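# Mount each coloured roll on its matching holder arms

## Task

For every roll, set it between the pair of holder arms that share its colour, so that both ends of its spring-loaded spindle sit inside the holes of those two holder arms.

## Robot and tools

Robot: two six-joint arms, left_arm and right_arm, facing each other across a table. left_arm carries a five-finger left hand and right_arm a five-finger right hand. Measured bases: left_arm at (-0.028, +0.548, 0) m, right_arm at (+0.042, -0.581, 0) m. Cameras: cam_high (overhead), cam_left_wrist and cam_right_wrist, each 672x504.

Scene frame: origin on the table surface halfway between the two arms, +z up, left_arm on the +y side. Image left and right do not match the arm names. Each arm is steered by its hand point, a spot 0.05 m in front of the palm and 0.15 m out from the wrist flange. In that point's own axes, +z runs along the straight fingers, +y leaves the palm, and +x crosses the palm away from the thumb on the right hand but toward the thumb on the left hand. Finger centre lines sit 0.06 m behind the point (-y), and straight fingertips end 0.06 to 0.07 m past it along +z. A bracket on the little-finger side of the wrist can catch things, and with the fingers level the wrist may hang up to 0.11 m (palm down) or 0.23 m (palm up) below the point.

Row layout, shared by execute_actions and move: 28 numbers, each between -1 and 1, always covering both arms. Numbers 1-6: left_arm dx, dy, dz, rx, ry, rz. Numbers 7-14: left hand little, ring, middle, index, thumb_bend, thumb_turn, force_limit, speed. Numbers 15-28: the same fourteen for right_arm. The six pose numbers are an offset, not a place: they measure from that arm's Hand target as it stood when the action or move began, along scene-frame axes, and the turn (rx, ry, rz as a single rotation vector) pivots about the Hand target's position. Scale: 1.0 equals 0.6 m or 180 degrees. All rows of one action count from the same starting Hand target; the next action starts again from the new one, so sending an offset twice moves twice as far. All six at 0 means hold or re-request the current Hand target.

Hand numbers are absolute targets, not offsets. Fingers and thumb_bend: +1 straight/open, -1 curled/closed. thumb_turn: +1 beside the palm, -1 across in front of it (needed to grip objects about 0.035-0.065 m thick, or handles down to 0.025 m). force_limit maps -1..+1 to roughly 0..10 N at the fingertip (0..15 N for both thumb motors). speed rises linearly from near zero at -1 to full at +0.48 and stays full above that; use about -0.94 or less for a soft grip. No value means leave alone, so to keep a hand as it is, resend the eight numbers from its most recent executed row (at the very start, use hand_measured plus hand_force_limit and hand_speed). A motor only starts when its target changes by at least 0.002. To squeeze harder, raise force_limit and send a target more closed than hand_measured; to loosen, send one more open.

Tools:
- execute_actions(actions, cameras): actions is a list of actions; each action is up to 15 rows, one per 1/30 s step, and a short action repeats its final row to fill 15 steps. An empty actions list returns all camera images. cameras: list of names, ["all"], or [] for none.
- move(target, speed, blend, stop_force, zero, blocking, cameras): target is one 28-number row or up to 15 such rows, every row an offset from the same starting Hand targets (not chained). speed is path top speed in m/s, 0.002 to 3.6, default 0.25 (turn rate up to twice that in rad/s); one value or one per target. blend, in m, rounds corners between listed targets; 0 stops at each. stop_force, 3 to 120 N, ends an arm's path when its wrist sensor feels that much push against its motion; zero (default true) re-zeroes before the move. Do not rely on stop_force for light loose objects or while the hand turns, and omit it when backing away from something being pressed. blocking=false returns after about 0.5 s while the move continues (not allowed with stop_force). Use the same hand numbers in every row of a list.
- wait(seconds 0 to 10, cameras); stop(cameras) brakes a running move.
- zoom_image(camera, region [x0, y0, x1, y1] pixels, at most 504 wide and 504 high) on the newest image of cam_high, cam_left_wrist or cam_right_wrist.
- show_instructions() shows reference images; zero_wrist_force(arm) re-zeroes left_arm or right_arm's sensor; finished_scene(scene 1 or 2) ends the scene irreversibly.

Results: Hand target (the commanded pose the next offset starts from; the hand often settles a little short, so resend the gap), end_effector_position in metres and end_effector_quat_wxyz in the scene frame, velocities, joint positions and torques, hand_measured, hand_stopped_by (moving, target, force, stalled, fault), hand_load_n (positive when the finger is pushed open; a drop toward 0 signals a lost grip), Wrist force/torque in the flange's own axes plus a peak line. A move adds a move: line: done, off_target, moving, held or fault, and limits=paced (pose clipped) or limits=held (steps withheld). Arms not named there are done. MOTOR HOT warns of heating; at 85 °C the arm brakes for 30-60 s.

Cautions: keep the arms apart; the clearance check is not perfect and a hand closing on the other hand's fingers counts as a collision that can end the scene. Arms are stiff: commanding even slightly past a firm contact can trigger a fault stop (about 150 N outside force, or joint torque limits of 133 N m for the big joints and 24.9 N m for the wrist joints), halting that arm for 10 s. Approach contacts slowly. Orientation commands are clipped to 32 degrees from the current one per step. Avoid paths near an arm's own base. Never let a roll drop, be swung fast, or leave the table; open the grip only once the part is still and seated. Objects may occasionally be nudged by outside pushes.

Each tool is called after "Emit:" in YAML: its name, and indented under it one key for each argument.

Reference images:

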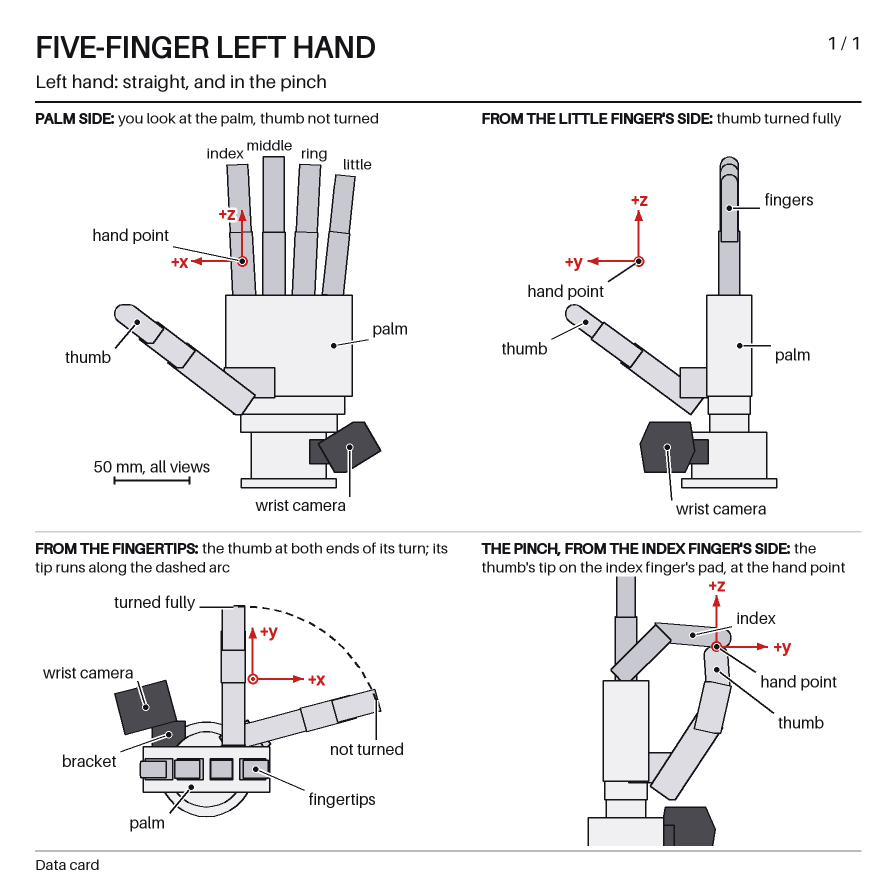

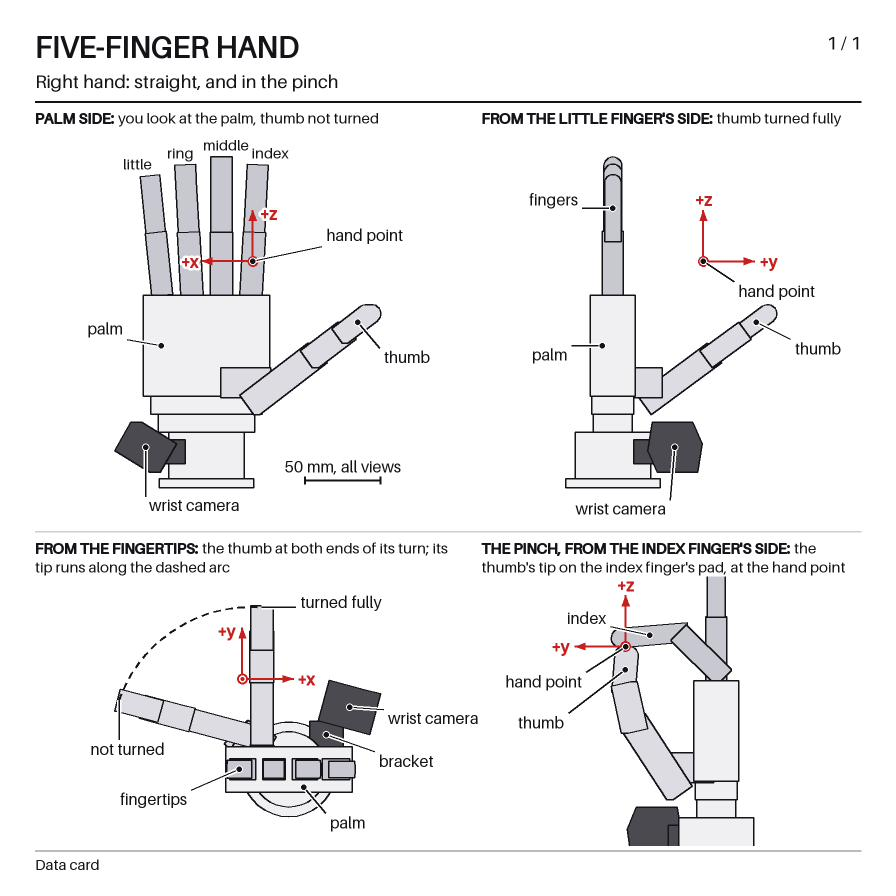

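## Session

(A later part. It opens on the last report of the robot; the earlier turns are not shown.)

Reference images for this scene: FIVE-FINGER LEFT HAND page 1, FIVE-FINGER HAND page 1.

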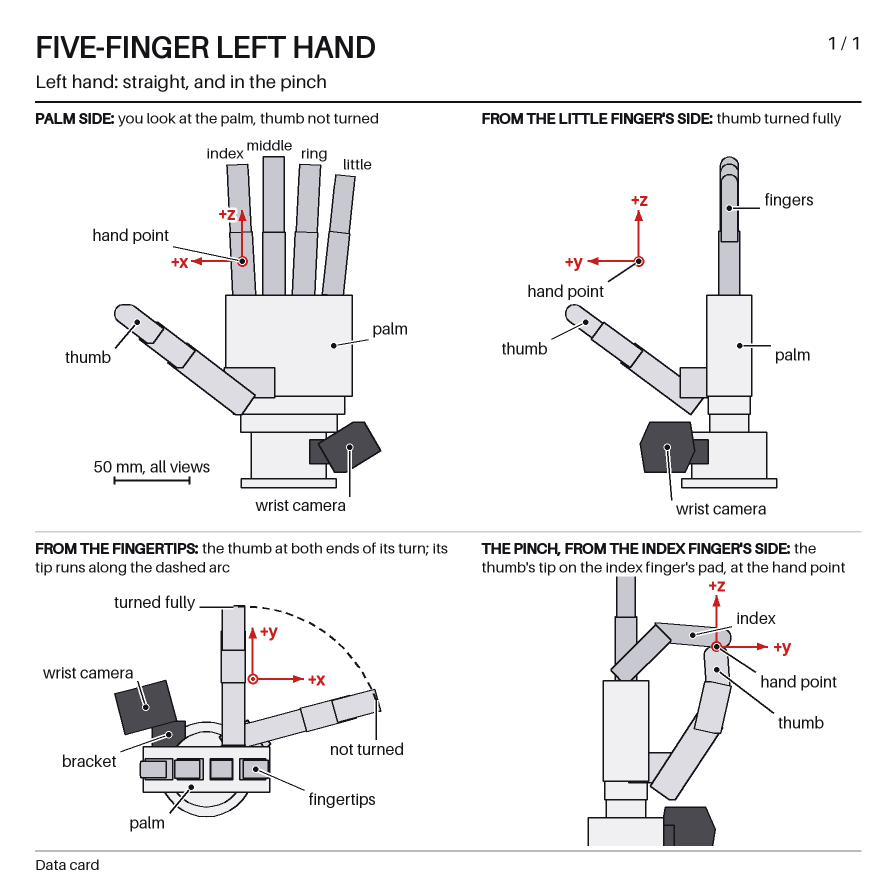

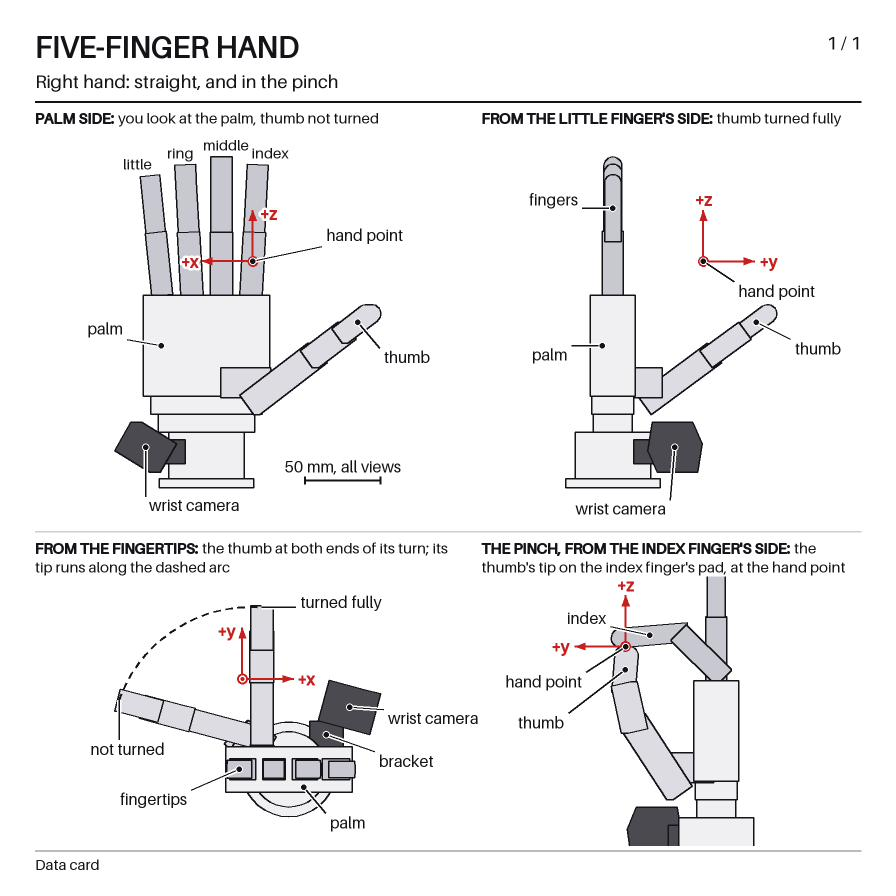

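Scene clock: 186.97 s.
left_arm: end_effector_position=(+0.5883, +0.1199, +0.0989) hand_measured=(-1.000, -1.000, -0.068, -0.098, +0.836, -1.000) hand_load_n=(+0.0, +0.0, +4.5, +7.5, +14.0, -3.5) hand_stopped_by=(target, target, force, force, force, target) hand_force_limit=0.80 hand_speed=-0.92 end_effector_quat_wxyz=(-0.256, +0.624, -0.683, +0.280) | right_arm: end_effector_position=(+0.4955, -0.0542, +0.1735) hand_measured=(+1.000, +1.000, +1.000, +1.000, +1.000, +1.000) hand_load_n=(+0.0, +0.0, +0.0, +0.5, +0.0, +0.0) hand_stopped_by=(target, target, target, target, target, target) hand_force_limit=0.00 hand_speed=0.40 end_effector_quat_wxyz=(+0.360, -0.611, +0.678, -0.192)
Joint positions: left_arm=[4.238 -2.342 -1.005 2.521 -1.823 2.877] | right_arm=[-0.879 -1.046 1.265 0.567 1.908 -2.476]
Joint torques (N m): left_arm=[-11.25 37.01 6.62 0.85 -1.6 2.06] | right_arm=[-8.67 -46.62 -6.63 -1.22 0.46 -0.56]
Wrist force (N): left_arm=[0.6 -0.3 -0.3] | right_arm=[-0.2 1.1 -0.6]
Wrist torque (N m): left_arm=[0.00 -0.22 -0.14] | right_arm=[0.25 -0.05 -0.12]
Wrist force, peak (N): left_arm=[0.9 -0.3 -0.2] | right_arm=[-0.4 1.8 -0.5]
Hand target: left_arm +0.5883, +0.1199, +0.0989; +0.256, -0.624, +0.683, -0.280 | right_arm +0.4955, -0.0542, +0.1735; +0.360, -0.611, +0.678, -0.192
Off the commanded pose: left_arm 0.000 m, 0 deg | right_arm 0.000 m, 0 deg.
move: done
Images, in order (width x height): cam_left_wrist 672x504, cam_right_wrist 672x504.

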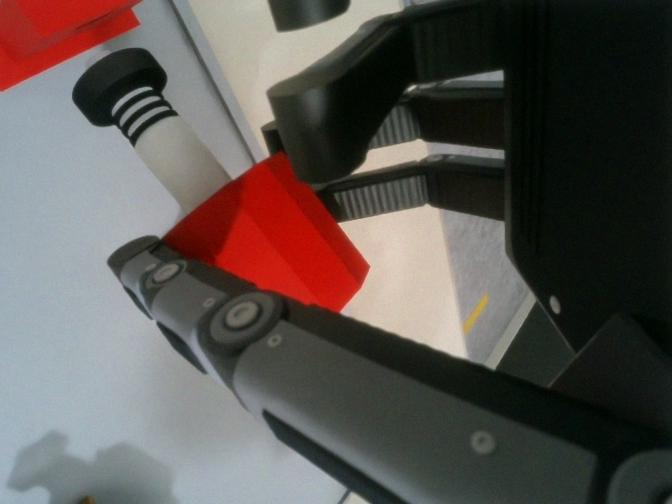

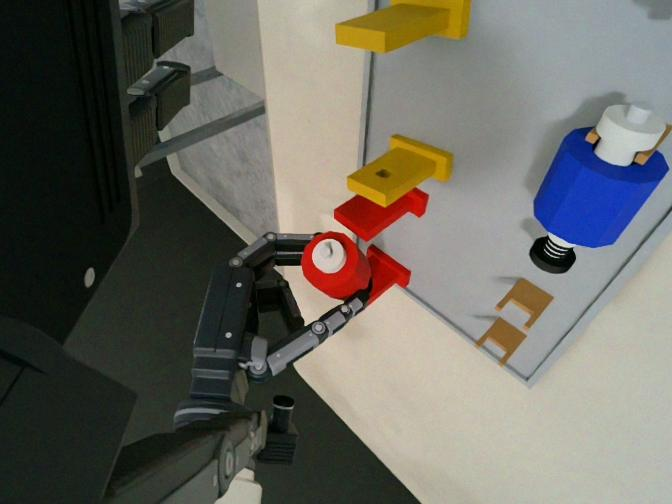

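Emit:
move:
  target: [0.0063,0.0083,-0.0025,0,0,0,-1,-1,-0.6,-0.6,-0.3,-1,0.8,-0.92,0,0,0,0,0,0,1,1,1,1,1,1,0,0.4]
  speed: 0.04
  stop_force: 3.5
  cameras: ["cam_left_wrist","cam_right_wrist"]

Emit:
zoom_image:
  camera: "cam_left_wrist"
  region: [0, 0, 150, 75]

Emit:
zoom_image:
  camera: "cam_right_wrist"
  region: [280, 220, 400, 310]

Scene clock: 189.43 s.
left_arm: end_effector_position=(+0.5920, +0.1248, +0.0974) hand_measured=(-1.000, -1.000, -0.068, -0.098, +0.836, -1.000) hand_load_n=(+0.0, +0.0, +5.0, +7.5, +14.0, -3.0) hand_stopped_by=(target, target, force, force, force, target) hand_force_limit=0.80 hand_speed=-0.92 end_effector_quat_wxyz=(-0.256, +0.624, -0.683, +0.280) | right_arm: end_effector_position=(+0.4955, -0.0542, +0.1735) hand_measured=(+1.000, +1.000, +1.000, +1.000, +1.000, +1.000) hand_load_n=(+0.0, +0.0, +0.0, +0.0, +0.0, +0.0) hand_stopped_by=(target, target, target, target, target, target) hand_force_limit=0.00 hand_speed=0.40 end_effector_quat_wxyz=(+0.360, -0.611, +0.678, -0.192)
Joint positions: left_arm=[4.248 -2.342 -1.009 2.526 -1.816 2.885] | right_arm=[-0.879 -1.046 1.265 0.567 1.908 -2.476]
Joint torques (N m): left_arm=[11.7 37.26 6.89 0.89 0.86 2.57] | right_arm=[-9.06 -45.57 -5.89 -0.77 0.17 -0.51]
Wrist force (N): left_arm=[0.7 -0.4 -0.3] | right_arm=[-0.4 1.3 -0.3]
Wrist torque (N m): left_arm=[-0.02 -0.23 -0.13] | right_arm=[0.26 -0.03 -0.13]
Wrist force, peak (N): left_arm=[0.9 -0.3 -0.4] | right_arm=[-0.5 1.6 -0.8]
Hand target: left_arm +0.5920, +0.1248, +0.0974; +0.256, -0.624, +0.683, -0.280 | right_arm +0.4955, -0.0542, +0.1735; +0.360, -0.611, +0.678, -0.192
Off the commanded pose: left_arm 0.000 m, 0 deg | right_arm 0.000 m, 0 deg.
move: done
Images, in order (width x height): cam_left_wrist 672x504, cam_right_wrist 672x504.

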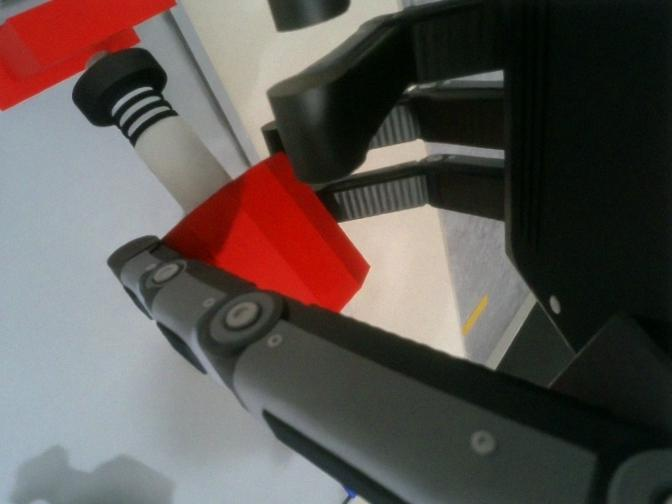

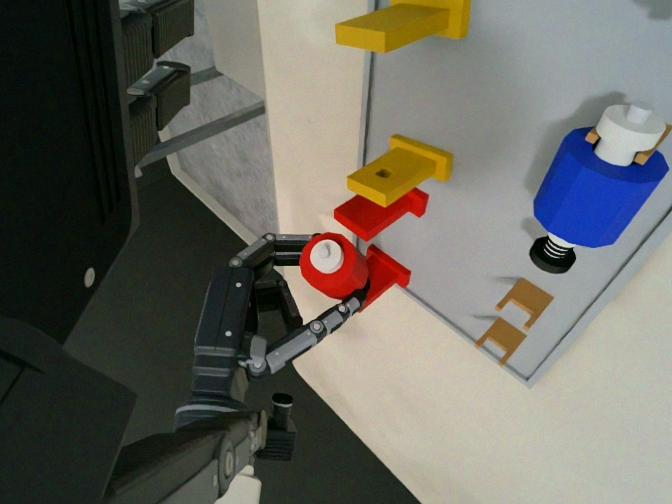

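Scaled by 3.360 from the camera's 672x504 image, which has a finer 960x720 frame.

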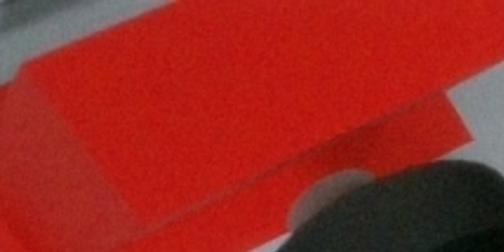

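Scaled by 4.200 from the camera's 672x504 image, which has a finer 960x720 frame.

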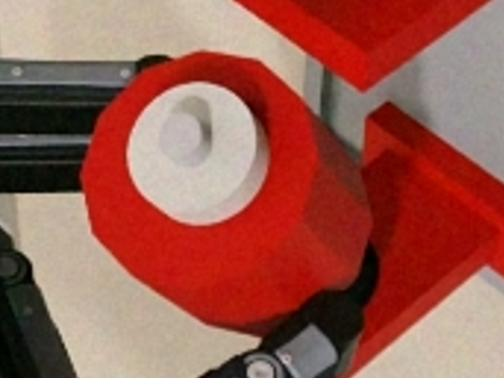

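Emit:
move:
  target: [0.0005,0.0017,-0.0037,0,0,0,-1,-1,-0.6,-0.6,-0.3,-1,0.8,-0.92,0,0,0,0,0,0,1,1,1,1,1,1,0,0.4]
  speed: 0.03
  stop_force: 3.5
  cameras: ["cam_left_wrist","cam_right_wrist"]

Emit:
zoom_image:
  camera: "cam_left_wrist"
  region: [0, 0, 150, 75]

Emit:
zoom_image:
  camera: "cam_right_wrist"
  region: [280, 220, 400, 310]

Scene clock: 194.37 s.
left_arm: end_effector_position=(+0.5923, +0.1259, +0.0952) hand_measured=(-1.000, -1.000, -0.068, -0.098, +0.836, -1.000) hand_load_n=(+0.0, +0.0, +4.5, +7.5, +14.0, -3.0) hand_stopped_by=(target, target, force, force, force, target) hand_force_limit=0.80 hand_speed=-0.92 end_effector_quat_wxyz=(-0.256, +0.624, -0.683, +0.280) | right_arm: end_effector_position=(+0.4955, -0.0542, +0.1735) hand_measured=(+1.000, +1.000, +1.000, +1.000, +1.000, +1.000) hand_load_n=(+0.0, +0.0, +0.0, +0.0, +0.0, +0.0) hand_stopped_by=(target, target, target, target, target, target) hand_force_limit=0.00 hand_speed=0.40 end_effector_quat_wxyz=(+0.360, -0.611, +0.678, -0.192)
Joint positions: left_arm=[4.25 -2.343 -1.014 2.532 -1.815 2.886] | right_arm=[-0.879 -1.046 1.265 0.567 1.908 -2.476]
Joint torques (N m): left_arm=[11.6 38.15 7.22 0.97 0.91 2.61] | right_arm=[-9.4 -45.72 -5.93 -0.97 0.52 -0.5]
Wrist force (N): left_arm=[0.6 -0.5 -0.3] | right_arm=[-0.2 1.3 -0.4]
Wrist torque (N m): left_arm=[-0.04 -0.23 -0.13] | right_arm=[0.26 -0.05 -0.12]
Wrist force, peak (N): left_arm=[0.8 -0.5 -0.3] | right_arm=[-0.1 1.5 -1.0]
Hand target: left_arm +0.5923, +0.1259, +0.0952; +0.256, -0.624, +0.683, -0.280 | right_arm +0.4955, -0.0542, +0.1735; +0.360, -0.611, +0.678, -0.192
Off the commanded pose: left_arm 0.000 m, 0 deg | right_arm 0.000 m, 0 deg.
move: done
Images, in order (width x height): cam_left_wrist 672x504, cam_right_wrist 672x504.

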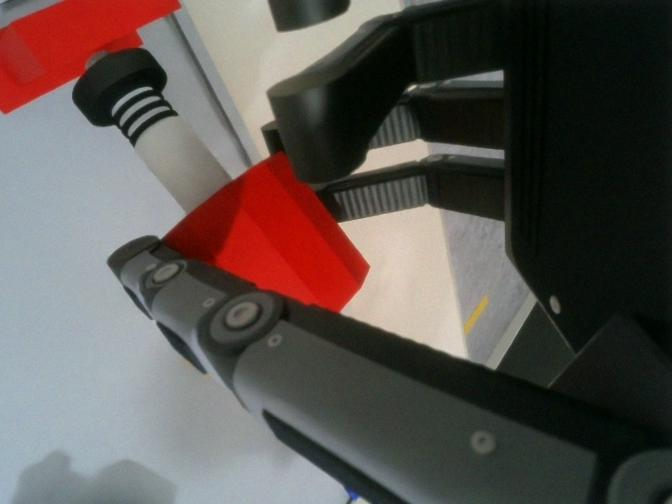

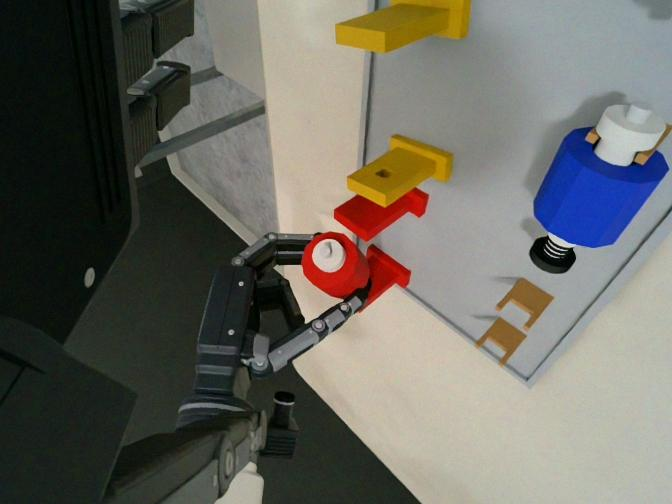

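Scaled by 3.360 from the camera's 672x504 image, which has a finer 960x720 frame.

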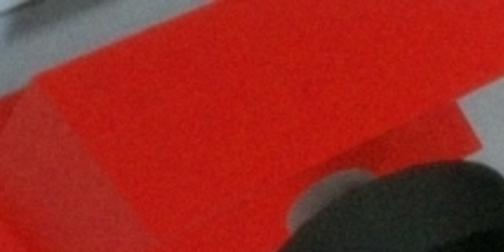

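Scaled by 4.200 from the camera's 672x504 image, which has a finer 960x720 frame.

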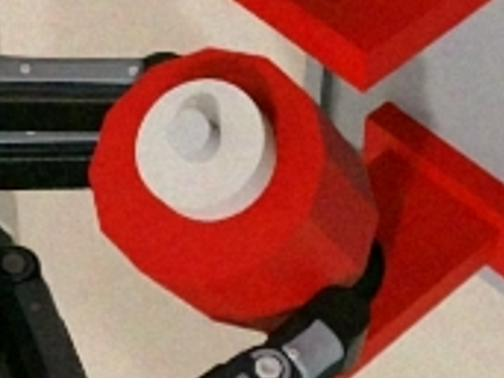

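Emit:
move:
  target: [0.0,0.0074,-0.0039,0,0,0,-1,-1,-0.6,-0.6,-0.3,-1,0.8,-0.92,0,0,0,0,0,0,1,1,1,1,1,1,0,0.4]
  speed: 0.02
  stop_force: 3.5
  cameras: ["cam_left_wrist","cam_right_wrist"]

Emit:
zoom_image:
  camera: "cam_left_wrist"
  region: [0, 0, 180, 130]

Emit:
zoom_image:
  camera: "cam_right_wrist"
  region: [280, 220, 400, 310]

Scene clock: 196.03 s.
left_arm: end_effector_position=(+0.5923, +0.1303, +0.0929) hand_measured=(-1.000, -1.000, -0.068, -0.098, +0.836, -1.000) hand_load_n=(+0.0, +0.0, +4.5, +7.5, +14.0, -3.0) hand_stopped_by=(target, target, force, force, force, target) hand_force_limit=0.80 hand_speed=-0.92 end_effector_quat_wxyz=(-0.256, +0.624, -0.683, +0.280) | right_arm: end_effector_position=(+0.4955, -0.0542, +0.1735) hand_measured=(+1.000, +1.000, +1.000, +1.000, +1.000, +1.000) hand_load_n=(+0.0, +0.0, +0.0, +0.0, -0.5, +0.0) hand_stopped_by=(target, target, target, target, target, target) hand_force_limit=0.00 hand_speed=0.40 end_effector_quat_wxyz=(+0.360, -0.611, +0.678, -0.192)
Joint positions: left_arm=[4.256 -2.336 -1.031 2.544 -1.81 2.891] | right_arm=[-0.879 -1.046 1.265 0.567 1.908 -2.476]
Joint torques (N m): left_arm=[11.65 58.4 6.11 0.94 0.84 2.5] | right_arm=[-8.87 -44.43 -5.99 -0.89 0.47 -0.26]
Wrist force (N): left_arm=[0.6 -0.5 -0.2] | right_arm=[-0.3 1.4 -0.7]
Wrist torque (N m): left_arm=[-0.06 -0.20 -0.14] | right_arm=[0.28 -0.03 -0.12]
Wrist force, peak (N): left_arm=[0.9 -0.5 -0.4] | right_arm=[-0.3 1.5 -0.6]
Hand target: left_arm +0.5923, +0.1303, +0.0929; +0.256, -0.624, +0.683, -0.280 | right_arm +0.4955, -0.0542, +0.1735; +0.360, -0.611, +0.678, -0.192
Off the commanded pose: left_arm 0.000 m, 0 deg | right_arm 0.000 m, 0 deg.
move: done
Images, in order (width x height): cam_left_wrist 672x504, cam_right_wrist 672x504.

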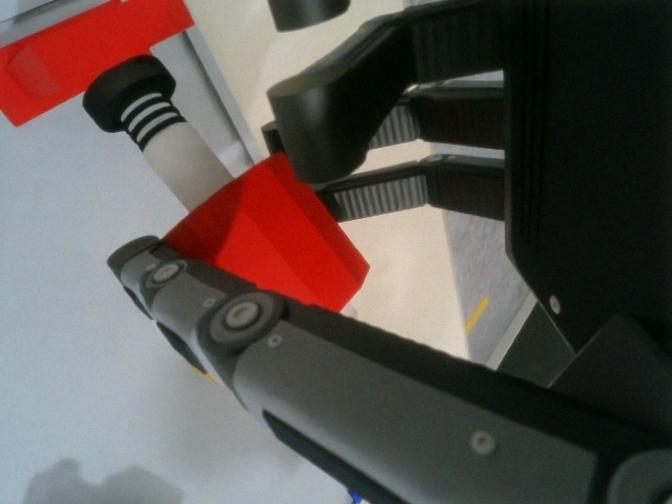

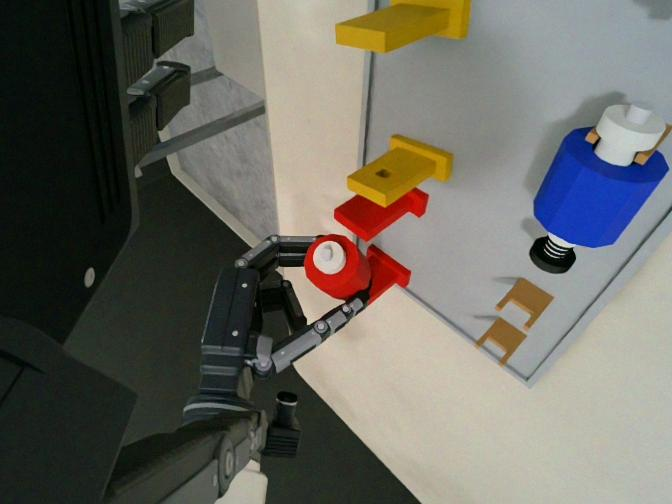

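Scaled by 2.800 from the camera's 672x504 image, which has a finer 960x720 frame.

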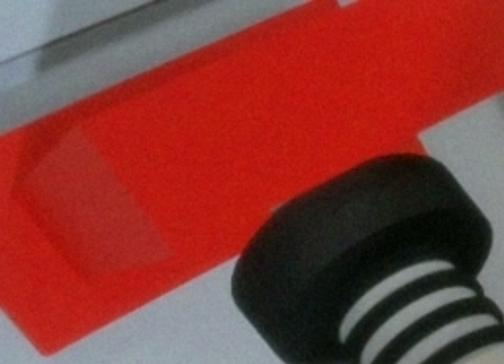

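Scaled by 4.200 from the camera's 672x504 image, which has a finer 960x720 frame.

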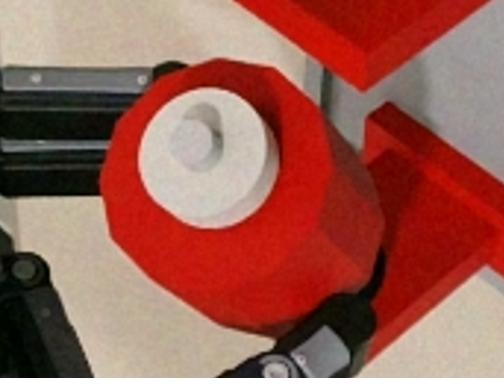

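Emit:
move:
  target: [0.0,0.0177,-0.0094,0,0,0,-1,-1,-0.6,-0.6,-0.3,-1,0.8,-0.92,0,0,0,0,0,0,1,1,1,1,1,1,0,0.4]
  speed: 0.03
  stop_force: 3.5
  cameras: ["cam_left_wrist","cam_right_wrist"]

Emit:
zoom_image:
  camera: "cam_left_wrist"
  region: [0, 0, 240, 180]

Emit:
zoom_image:
  camera: "cam_right_wrist"
  region: [280, 220, 400, 310]

Scene clock: 197.77 s.
left_arm: end_effector_position=(+0.5923, +0.1409, +0.0872) hand_measured=(-1.000, -1.000, -0.068, -0.098, +0.836, -1.000) hand_load_n=(+0.0, +0.0, +4.5, +7.5, +14.0, -3.0) hand_stopped_by=(target, target, force, force, force, target) hand_force_limit=0.80 hand_speed=-0.92 end_effector_quat_wxyz=(-0.256, +0.624, -0.683, +0.280) | right_arm: end_effector_position=(+0.4955, -0.0542, +0.1735) hand_measured=(+1.000, +1.000, +1.000, +1.000, +1.000, +1.000) hand_load_n=(+0.0, +0.0, +0.0, +0.0, +0.0, -0.5) hand_stopped_by=(target, target, target, target, target, target) hand_force_limit=0.00 hand_speed=0.40 end_effector_quat_wxyz=(+0.360, -0.611, +0.678, -0.192)
Joint positions: left_arm=[4.272 -2.322 -1.071 2.572 -1.799 2.903] | right_arm=[-0.879 -1.046 1.265 0.567 1.908 -2.476]
Joint torques (N m): left_arm=[12.21 57.41 6.77 0.92 0.78 2.51] | right_arm=[-9.76 -45.91 -5.06 -0.88 0.46 -0.43]
Wrist force (N): left_arm=[0.9 -0.6 -0.1] | right_arm=[-0.1 1.1 -0.2]
Wrist torque (N m): left_arm=[-0.10 -0.21 -0.14] | right_arm=[0.23 -0.06 -0.12]
Wrist force, peak (N): left_arm=[0.9 -0.7 -0.1] | right_arm=[-0.4 1.4 -0.6]
Hand target: left_arm +0.5923, +0.1409, +0.0872; +0.256, -0.624, +0.683, -0.280 | right_arm +0.4955, -0.0542, +0.1735; +0.360, -0.611, +0.678, -0.192
Off the commanded pose: left_arm 0.000 m, 0 deg | right_arm 0.000 m, 0 deg.
move: done
Images, in order (width x height): cam_left_wrist 672x504, cam_right_wrist 672x504.

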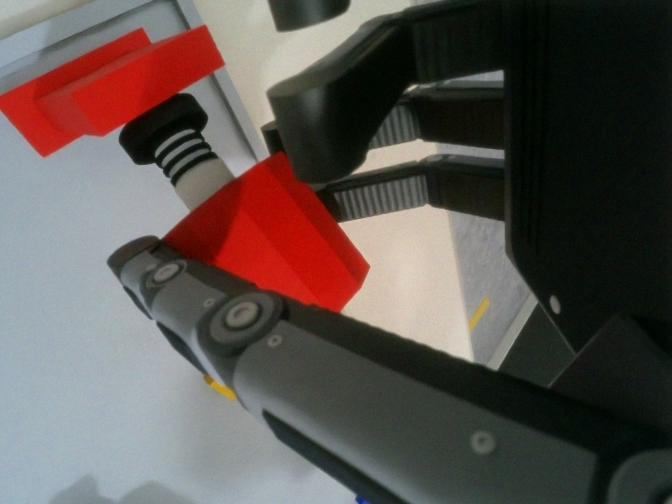

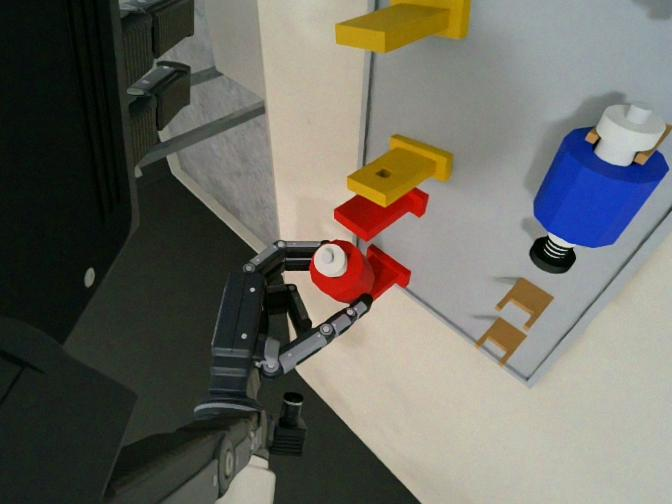

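Scaled by 2.100 from the camera's 672x504 image, which has a finer 960x720 frame.

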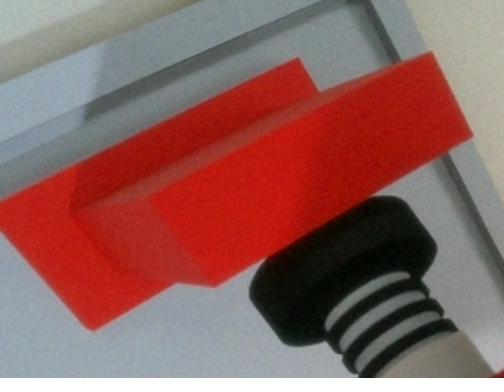

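Scaled by 4.200 from the camera's 672x504 image, which has a finer 960x720 frame.

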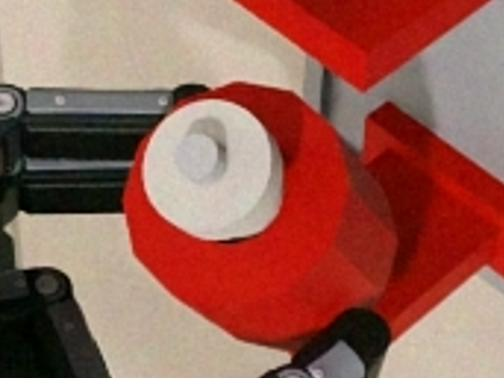

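Emit:
move:
  target: [0.0,-0.0047,-0.0082,0.0277,-0.0024,0,-1,-1,-0.6,-0.6,-0.3,-1,0.8,-0.92,0,0,0,0,0,0,1,1,1,1,1,1,0,0.4]
  speed: 0.03
  cameras: ["cam_left_wrist","cam_right_wrist"]

Emit:
zoom_image:
  camera: "cam_left_wrist"
  region: [0, 0, 240, 180]

Emit:
zoom_image:
  camera: "cam_right_wrist"
  region: [280, 220, 400, 310]

Scene clock: 200.77 s.
left_arm: end_effector_position=(+0.5923, +0.1381, +0.0823) hand_measured=(-1.000, -1.000, -0.068, -0.098, +0.836, -1.000) hand_load_n=(+0.0, +0.0, +4.5, +7.5, +14.0, -3.0) hand_stopped_by=(target, target, force, force, force, target) hand_force_limit=0.80 hand_speed=-0.92 end_effector_quat_wxyz=(-0.285, +0.611, -0.694, +0.252) | right_arm: end_effector_position=(+0.4955, -0.0542, +0.1735) hand_measured=(+1.000, +1.000, +1.000, +1.000, +1.000, +1.000) hand_load_n=(+0.0, +0.0, +0.0, +0.0, +0.0, +0.0) hand_stopped_by=(target, target, target, target, target, target) hand_force_limit=0.00 hand_speed=0.40 end_effector_quat_wxyz=(+0.360, -0.611, +0.678, -0.192)
Joint positions: left_arm=[4.238 -2.362 -1.012 2.532 -1.883 2.934] | right_arm=[-0.879 -1.046 1.265 0.567 1.908 -2.476]
Joint torques (N m): left_arm=[-12.38 38.5 34.33 -2.71 -2.08 2.65] | right_arm=[-8.77 -46.86 -5.28 -1.11 0.49 -0.54]
Wrist force (N): left_arm=[0.7 -0.4 -0.2] | right_arm=[-0.1 1.1 -0.3]
Wrist torque (N m): left_arm=[-0.01 -0.19 -0.13] | right_arm=[0.22 -0.08 -0.12]
Wrist force, peak (N): left_arm=[1.0 -0.6 0.1] | right_arm=[-0.4 1.5 -0.4]
Hand target: left_arm +0.5923, +0.1381, +0.0823; +0.285, -0.611, +0.694, -0.252 | right_arm +0.4955, -0.0542, +0.1735; +0.360, -0.611, +0.678, -0.192
Off the commanded pose: left_arm 0.000 m, 0 deg | right_arm 0.000 m, 0 deg.
move: done
Images, in order (width x height): cam_left_wrist 672x504, cam_right_wrist 672x504.

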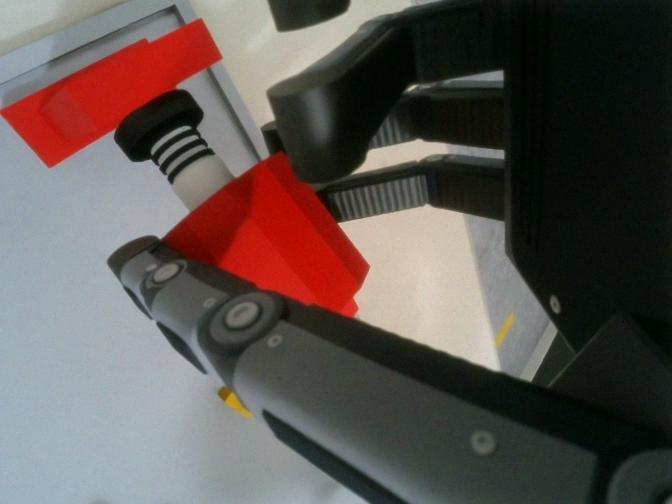

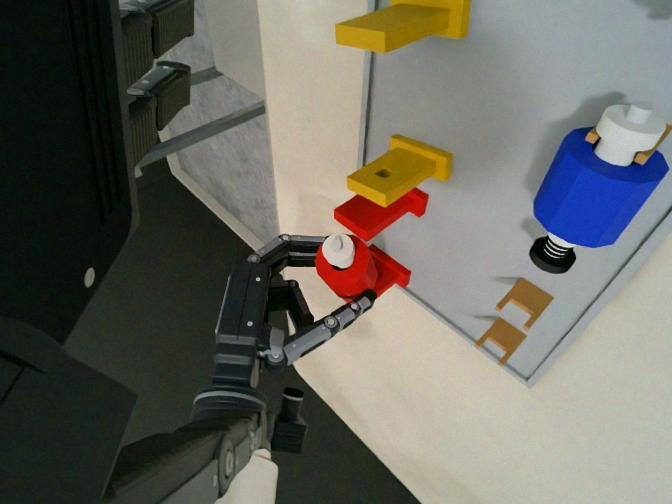

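Scaled by 2.100 from the camera's 672x504 image, which has a finer 960x720 frame.

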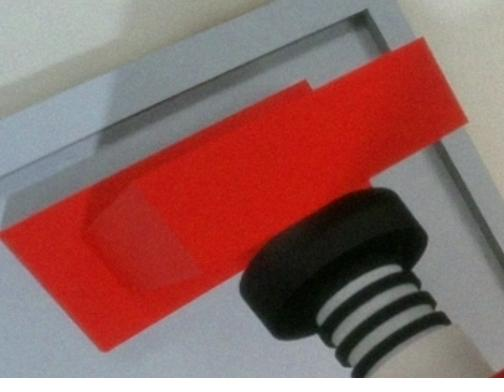

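Scaled by 4.200 from the camera's 672x504 image, which has a finer 960x720 frame.

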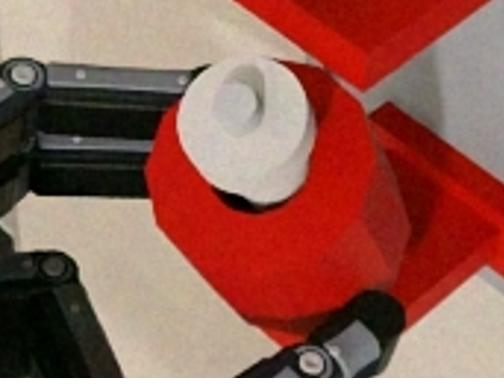

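Emit:
move:
  target: [0.0,0.0184,-0.0078,0,0,0,-1,-1,-0.6,-0.6,-0.3,-1,0.8,-0.92,0,0,0,0,0,0,1,1,1,1,1,1,0,0.4]
  speed: 0.03
  stop_force: 3.5
  cameras: ["cam_left_wrist","cam_right_wrist"]

Emit:
zoom_image:
  camera: "cam_left_wrist"
  region: [0, 0, 240, 180]

Emit:
zoom_image:
  camera: "cam_right_wrist"
  region: [280, 220, 400, 310]

Scene clock: 202.67 s.
left_arm: end_effector_position=(+0.5923, +0.1491, +0.0776) hand_measured=(-1.000, -1.000, -0.068, -0.098, +0.836, -1.000) hand_load_n=(+0.0, +0.0, +4.5, +8.0, +14.0, -3.0) hand_stopped_by=(target, target, force, force, force, target) hand_force_limit=0.80 hand_speed=-0.92 end_effector_quat_wxyz=(-0.285, +0.611, -0.694, +0.252) | right_arm: end_effector_position=(+0.4955, -0.0542, +0.1735) hand_measured=(+1.000, +1.000, +1.000, +1.000, +1.000, +1.000) hand_load_n=(+0.0, +0.0, +0.0, +0.0, +0.0, -0.5) hand_stopped_by=(target, target, target, target, target, target) hand_force_limit=0.00 hand_speed=0.40 end_effector_quat_wxyz=(+0.360, -0.611, +0.678, -0.192)
Joint positions: left_arm=[4.254 -2.345 -1.053 2.56 -1.872 2.947] | right_arm=[-0.879 -1.046 1.265 0.567 1.908 -2.476]
Joint torques (N m): left_arm=[13.31 58.49 7.36 0.87 0.62 2.53] | right_arm=[-9.28 -45.74 -5.63 -1.04 0.5 -0.46]
Wrist force (N): left_arm=[1.2 -0.4 0.2] | right_arm=[-0.3 1.2 -0.5]
Wrist torque (N m): left_arm=[-0.05 -0.20 -0.14] | right_arm=[0.25 -0.04 -0.13]
Wrist force, peak (N): left_arm=[1.2 -0.4 0.2] | right_arm=[-0.3 1.5 -0.8]
Hand target: left_arm +0.5923, +0.1491, +0.0776; +0.285, -0.611, +0.694, -0.252 | right_arm +0.4955, -0.0542, +0.1735; +0.360, -0.611, +0.678, -0.192
Off the commanded pose: left_arm 0.000 m, 0 deg | right_arm 0.000 m, 0 deg.
move: done
Images, in order (width x height): cam_left_wrist 672x504, cam_right_wrist 672x504.

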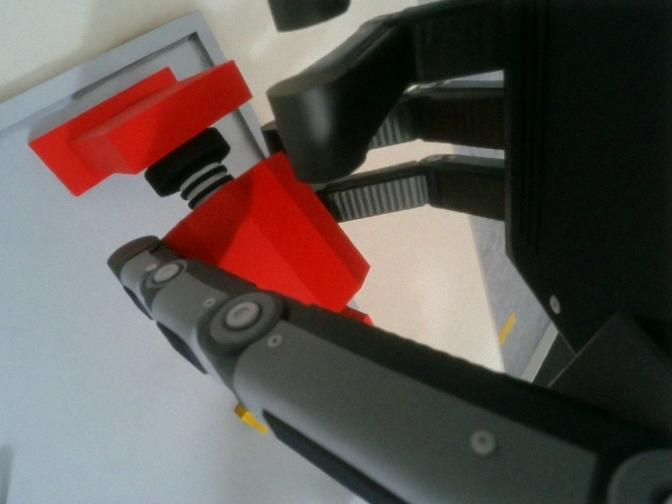

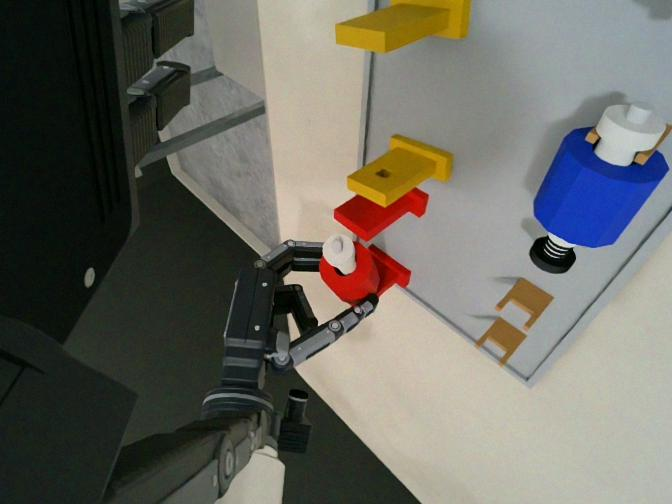

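Scaled by 2.100 from the camera's 672x504 image, which has a finer 960x720 frame.

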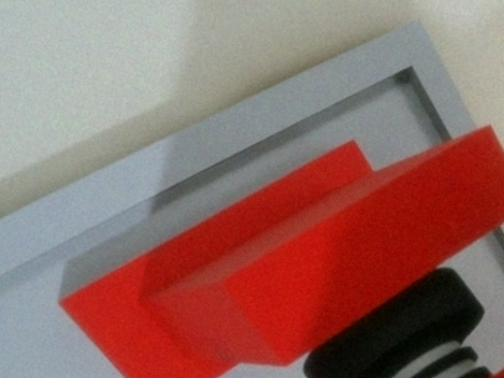

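Scaled by 4.200 from the camera's 672x504 image, which has a finer 960x720 frame.

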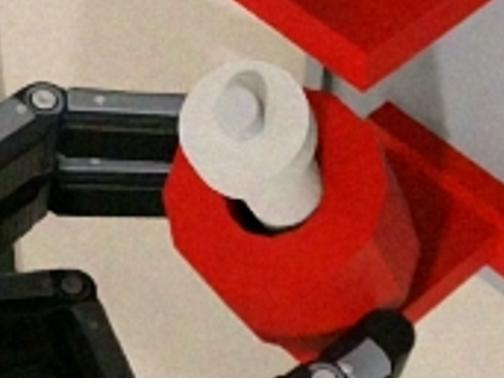

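Emit:
zoom_image:
  camera: "cam_left_wrist"
  region: [90, 60, 270, 220]

Scaled by 2.800 from the camera's 672x504 image, which has a finer 960x720 frame.

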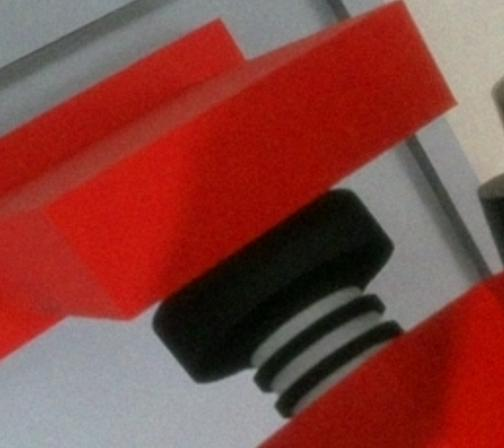

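Emit:
move:
  target: [0.0,0.0077,-0.0033,0,0,0,-1,-1,-0.6,-0.6,-0.3,-1,0.8,-0.92,0,0,0,0,0,0,1,1,1,1,1,1,0,0.4]
  speed: 0.02
  stop_force: 3
  cameras: ["cam_left_wrist","cam_right_wrist"]

Emit:
zoom_image:
  camera: "cam_left_wrist"
  region: [90, 60, 270, 220]

Emit:
zoom_image:
  camera: "cam_right_wrist"
  region: [280, 220, 400, 310]

Scene clock: 204.43 s.
left_arm: end_effector_position=(+0.5923, +0.1538, +0.0756) hand_measured=(-1.000, -1.000, -0.068, -0.098, +0.836, -1.000) hand_load_n=(+0.0, +0.0, +5.0, +8.0, +14.0, -2.5) hand_stopped_by=(target, target, force, force, force, target) hand_force_limit=0.80 hand_speed=-0.92 end_effector_quat_wxyz=(-0.285, +0.611, -0.694, +0.252) | right_arm: end_effector_position=(+0.4955, -0.0542, +0.1735) hand_measured=(+1.000, +1.000, +1.000, +1.000, +1.000, +1.000) hand_load_n=(+0.0, +0.0, +0.0, +0.0, +0.0, -0.5) hand_stopped_by=(target, target, target, target, target, target) hand_force_limit=0.00 hand_speed=0.40 end_effector_quat_wxyz=(+0.360, -0.611, +0.678, -0.192)
Joint positions: left_arm=[4.261 -2.339 -1.069 2.572 -1.868 2.952] | right_arm=[-0.879 -1.046 1.265 0.567 1.908 -2.476]
Joint torques (N m): left_arm=[11.26 58.27 6.76 0.73 0.54 2.49] | right_arm=[-9.76 -45.98 -6.97 -1.04 0.55 -0.35]
Wrist force (N): left_arm=[0.6 -0.3 0.0] | right_arm=[0.1 1.5 -0.6]
Wrist torque (N m): left_arm=[-0.03 -0.12 -0.18] | right_arm=[0.29 -0.09 -0.10]
Wrist force, peak (N): left_arm=[1.2 -0.3 0.0] | right_arm=[-0.2 1.4 -0.8]
Hand target: left_arm +0.5923, +0.1538, +0.0756; +0.285, -0.611, +0.694, -0.252 | right_arm +0.4955, -0.0542, +0.1735; +0.360, -0.611, +0.678, -0.192
Off the commanded pose: left_arm 0.000 m, 0 deg | right_arm 0.000 m, 0 deg.
move: done
Images, in order (width x height): cam_left_wrist 672x504, cam_right_wrist 672x504.

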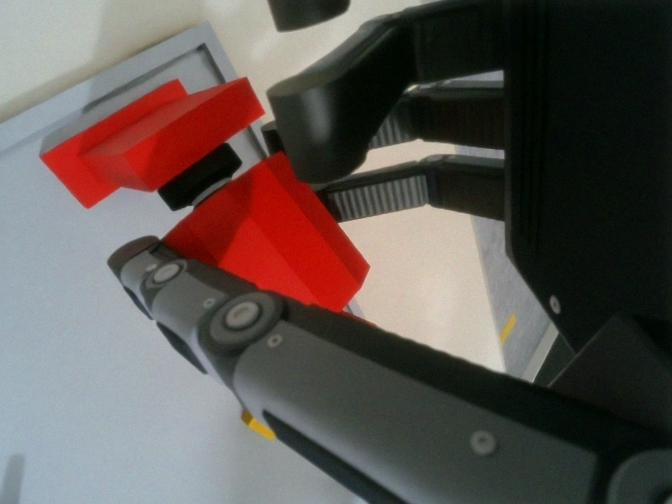

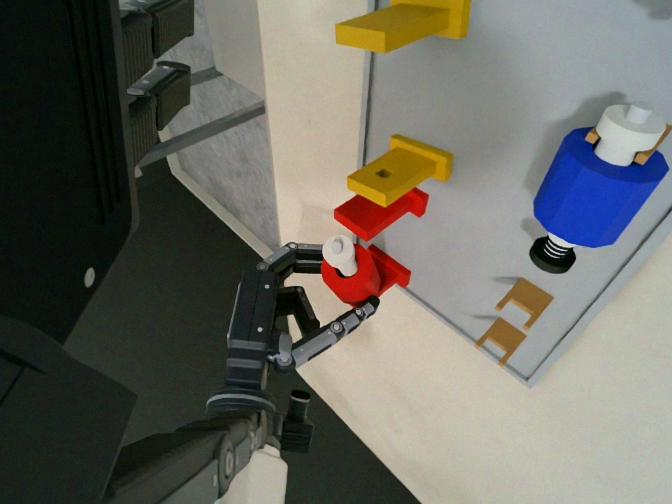

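Scaled by 2.800 from the camera's 672x504 image, which has a finer 960x720 frame.

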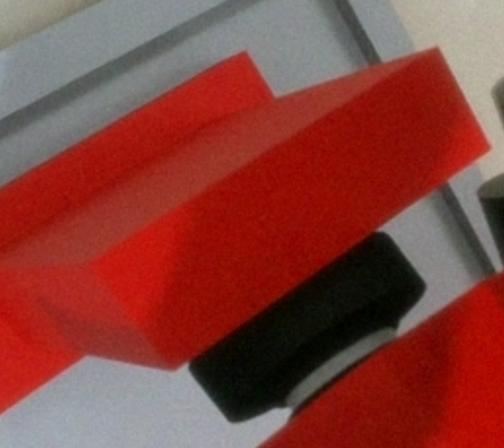

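Scaled by 4.200 from the camera's 672x504 image, which has a finer 960x720 frame.

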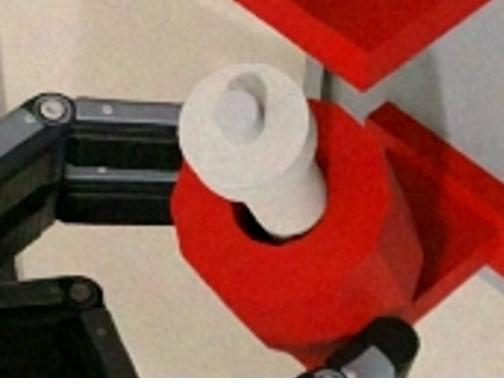

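Emit:
move:
  target: [0.0,-0.0018,-0.0037,0.0166,-0.0015,0,-1,-1,-0.6,-0.6,-0.3,-1,0.8,-0.92,0,0,0,0,0,0,1,1,1,1,1,1,0,0.4]
  speed: 0.03
  cameras: ["cam_left_wrist","cam_right_wrist"]

Emit:
zoom_image:
  camera: "cam_left_wrist"
  region: [90, 60, 270, 220]

Emit:
zoom_image:
  camera: "cam_right_wrist"
  region: [280, 220, 400, 310]

Scene clock: 206.57 s.
left_arm: end_effector_position=(+0.5923, +0.1527, +0.0734) hand_measured=(-1.000, -1.000, -0.068, -0.098, +0.836, -1.000) hand_load_n=(+0.0, +0.0, +4.5, +7.5, +14.0, -3.0) hand_stopped_by=(target, target, force, force, force, target) hand_force_limit=0.80 hand_speed=-0.92 end_effector_quat_wxyz=(-0.303, +0.603, -0.699, +0.236) | right_arm: end_effector_position=(+0.4955, -0.0542, +0.1735) hand_measured=(+1.000, +1.000, +1.000, +1.000, +1.000, +1.000) hand_load_n=(+0.0, +0.0, +0.0, +0.0, +0.0, +0.0) hand_stopped_by=(target, target, target, target, target, target) hand_force_limit=0.00 hand_speed=0.40 end_effector_quat_wxyz=(+0.360, -0.611, +0.678, -0.192)
Joint positions: left_arm=[4.242 -2.361 -1.036 2.55 -1.917 2.971] | right_arm=[-0.879 -1.046 1.265 0.567 1.908 -2.476]
Joint torques (N m): left_arm=[-11.5 38.14 33.92 -2.94 -1.97 2.49] | right_arm=[-8.87 -45.87 -7.01 -1.47 0.57 -0.43]
Wrist force (N): left_arm=[0.4 -0.3 -0.3] | right_arm=[-0.4 1.0 -0.5]
Wrist torque (N m): left_arm=[0.01 -0.16 -0.17] | right_arm=[0.23 -0.01 -0.14]
Wrist force, peak (N): left_arm=[1.0 -0.4 0.1] | right_arm=[-0.6 1.3 -0.8]
Hand target: left_arm +0.5923, +0.1527, +0.0734; +0.303, -0.603, +0.699, -0.236 | right_arm +0.4955, -0.0542, +0.1735; +0.360, -0.611, +0.678, -0.192
Off the commanded pose: left_arm 0.000 m, 0 deg | right_arm 0.000 m, 0 deg.
move: done
Images, in order (width x height): cam_left_wrist 672x504, cam_right_wrist 672x504.

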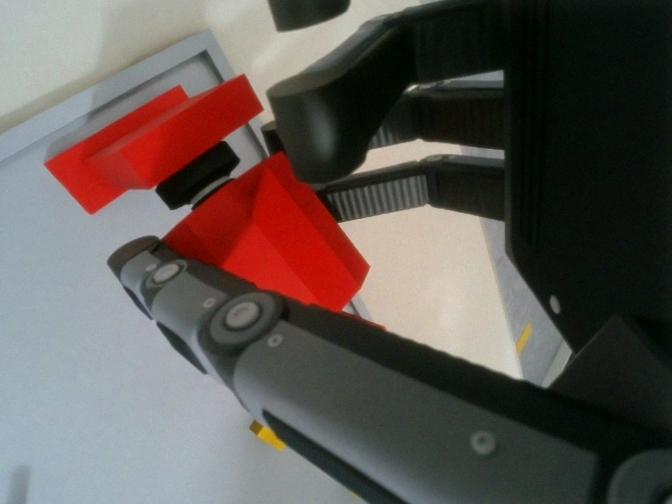

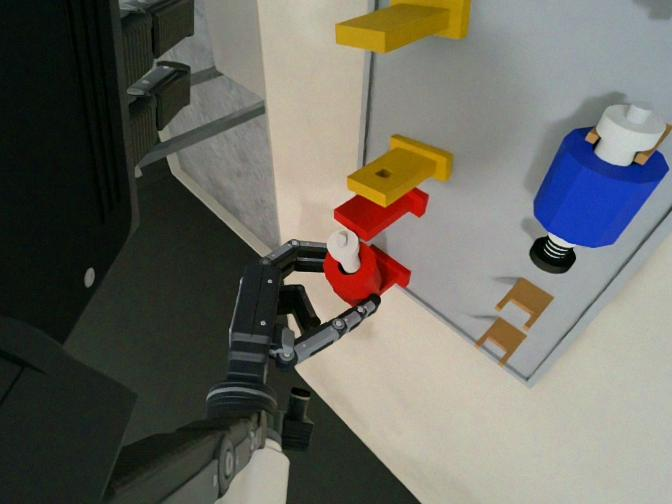

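Scaled by 2.800 from the camera's 672x504 image, which has a finer 960x720 frame.

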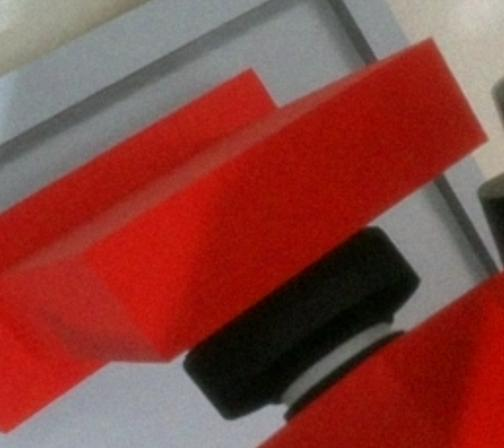

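Scaled by 4.200 from the camera's 672x504 image, which has a finer 960x720 frame.

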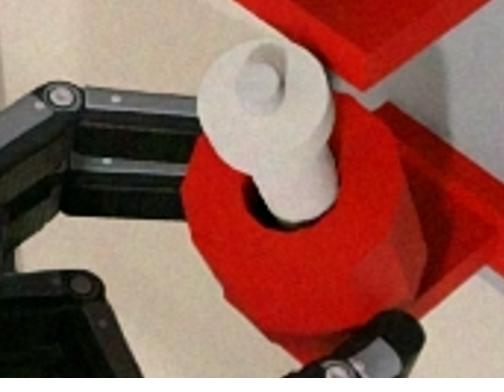

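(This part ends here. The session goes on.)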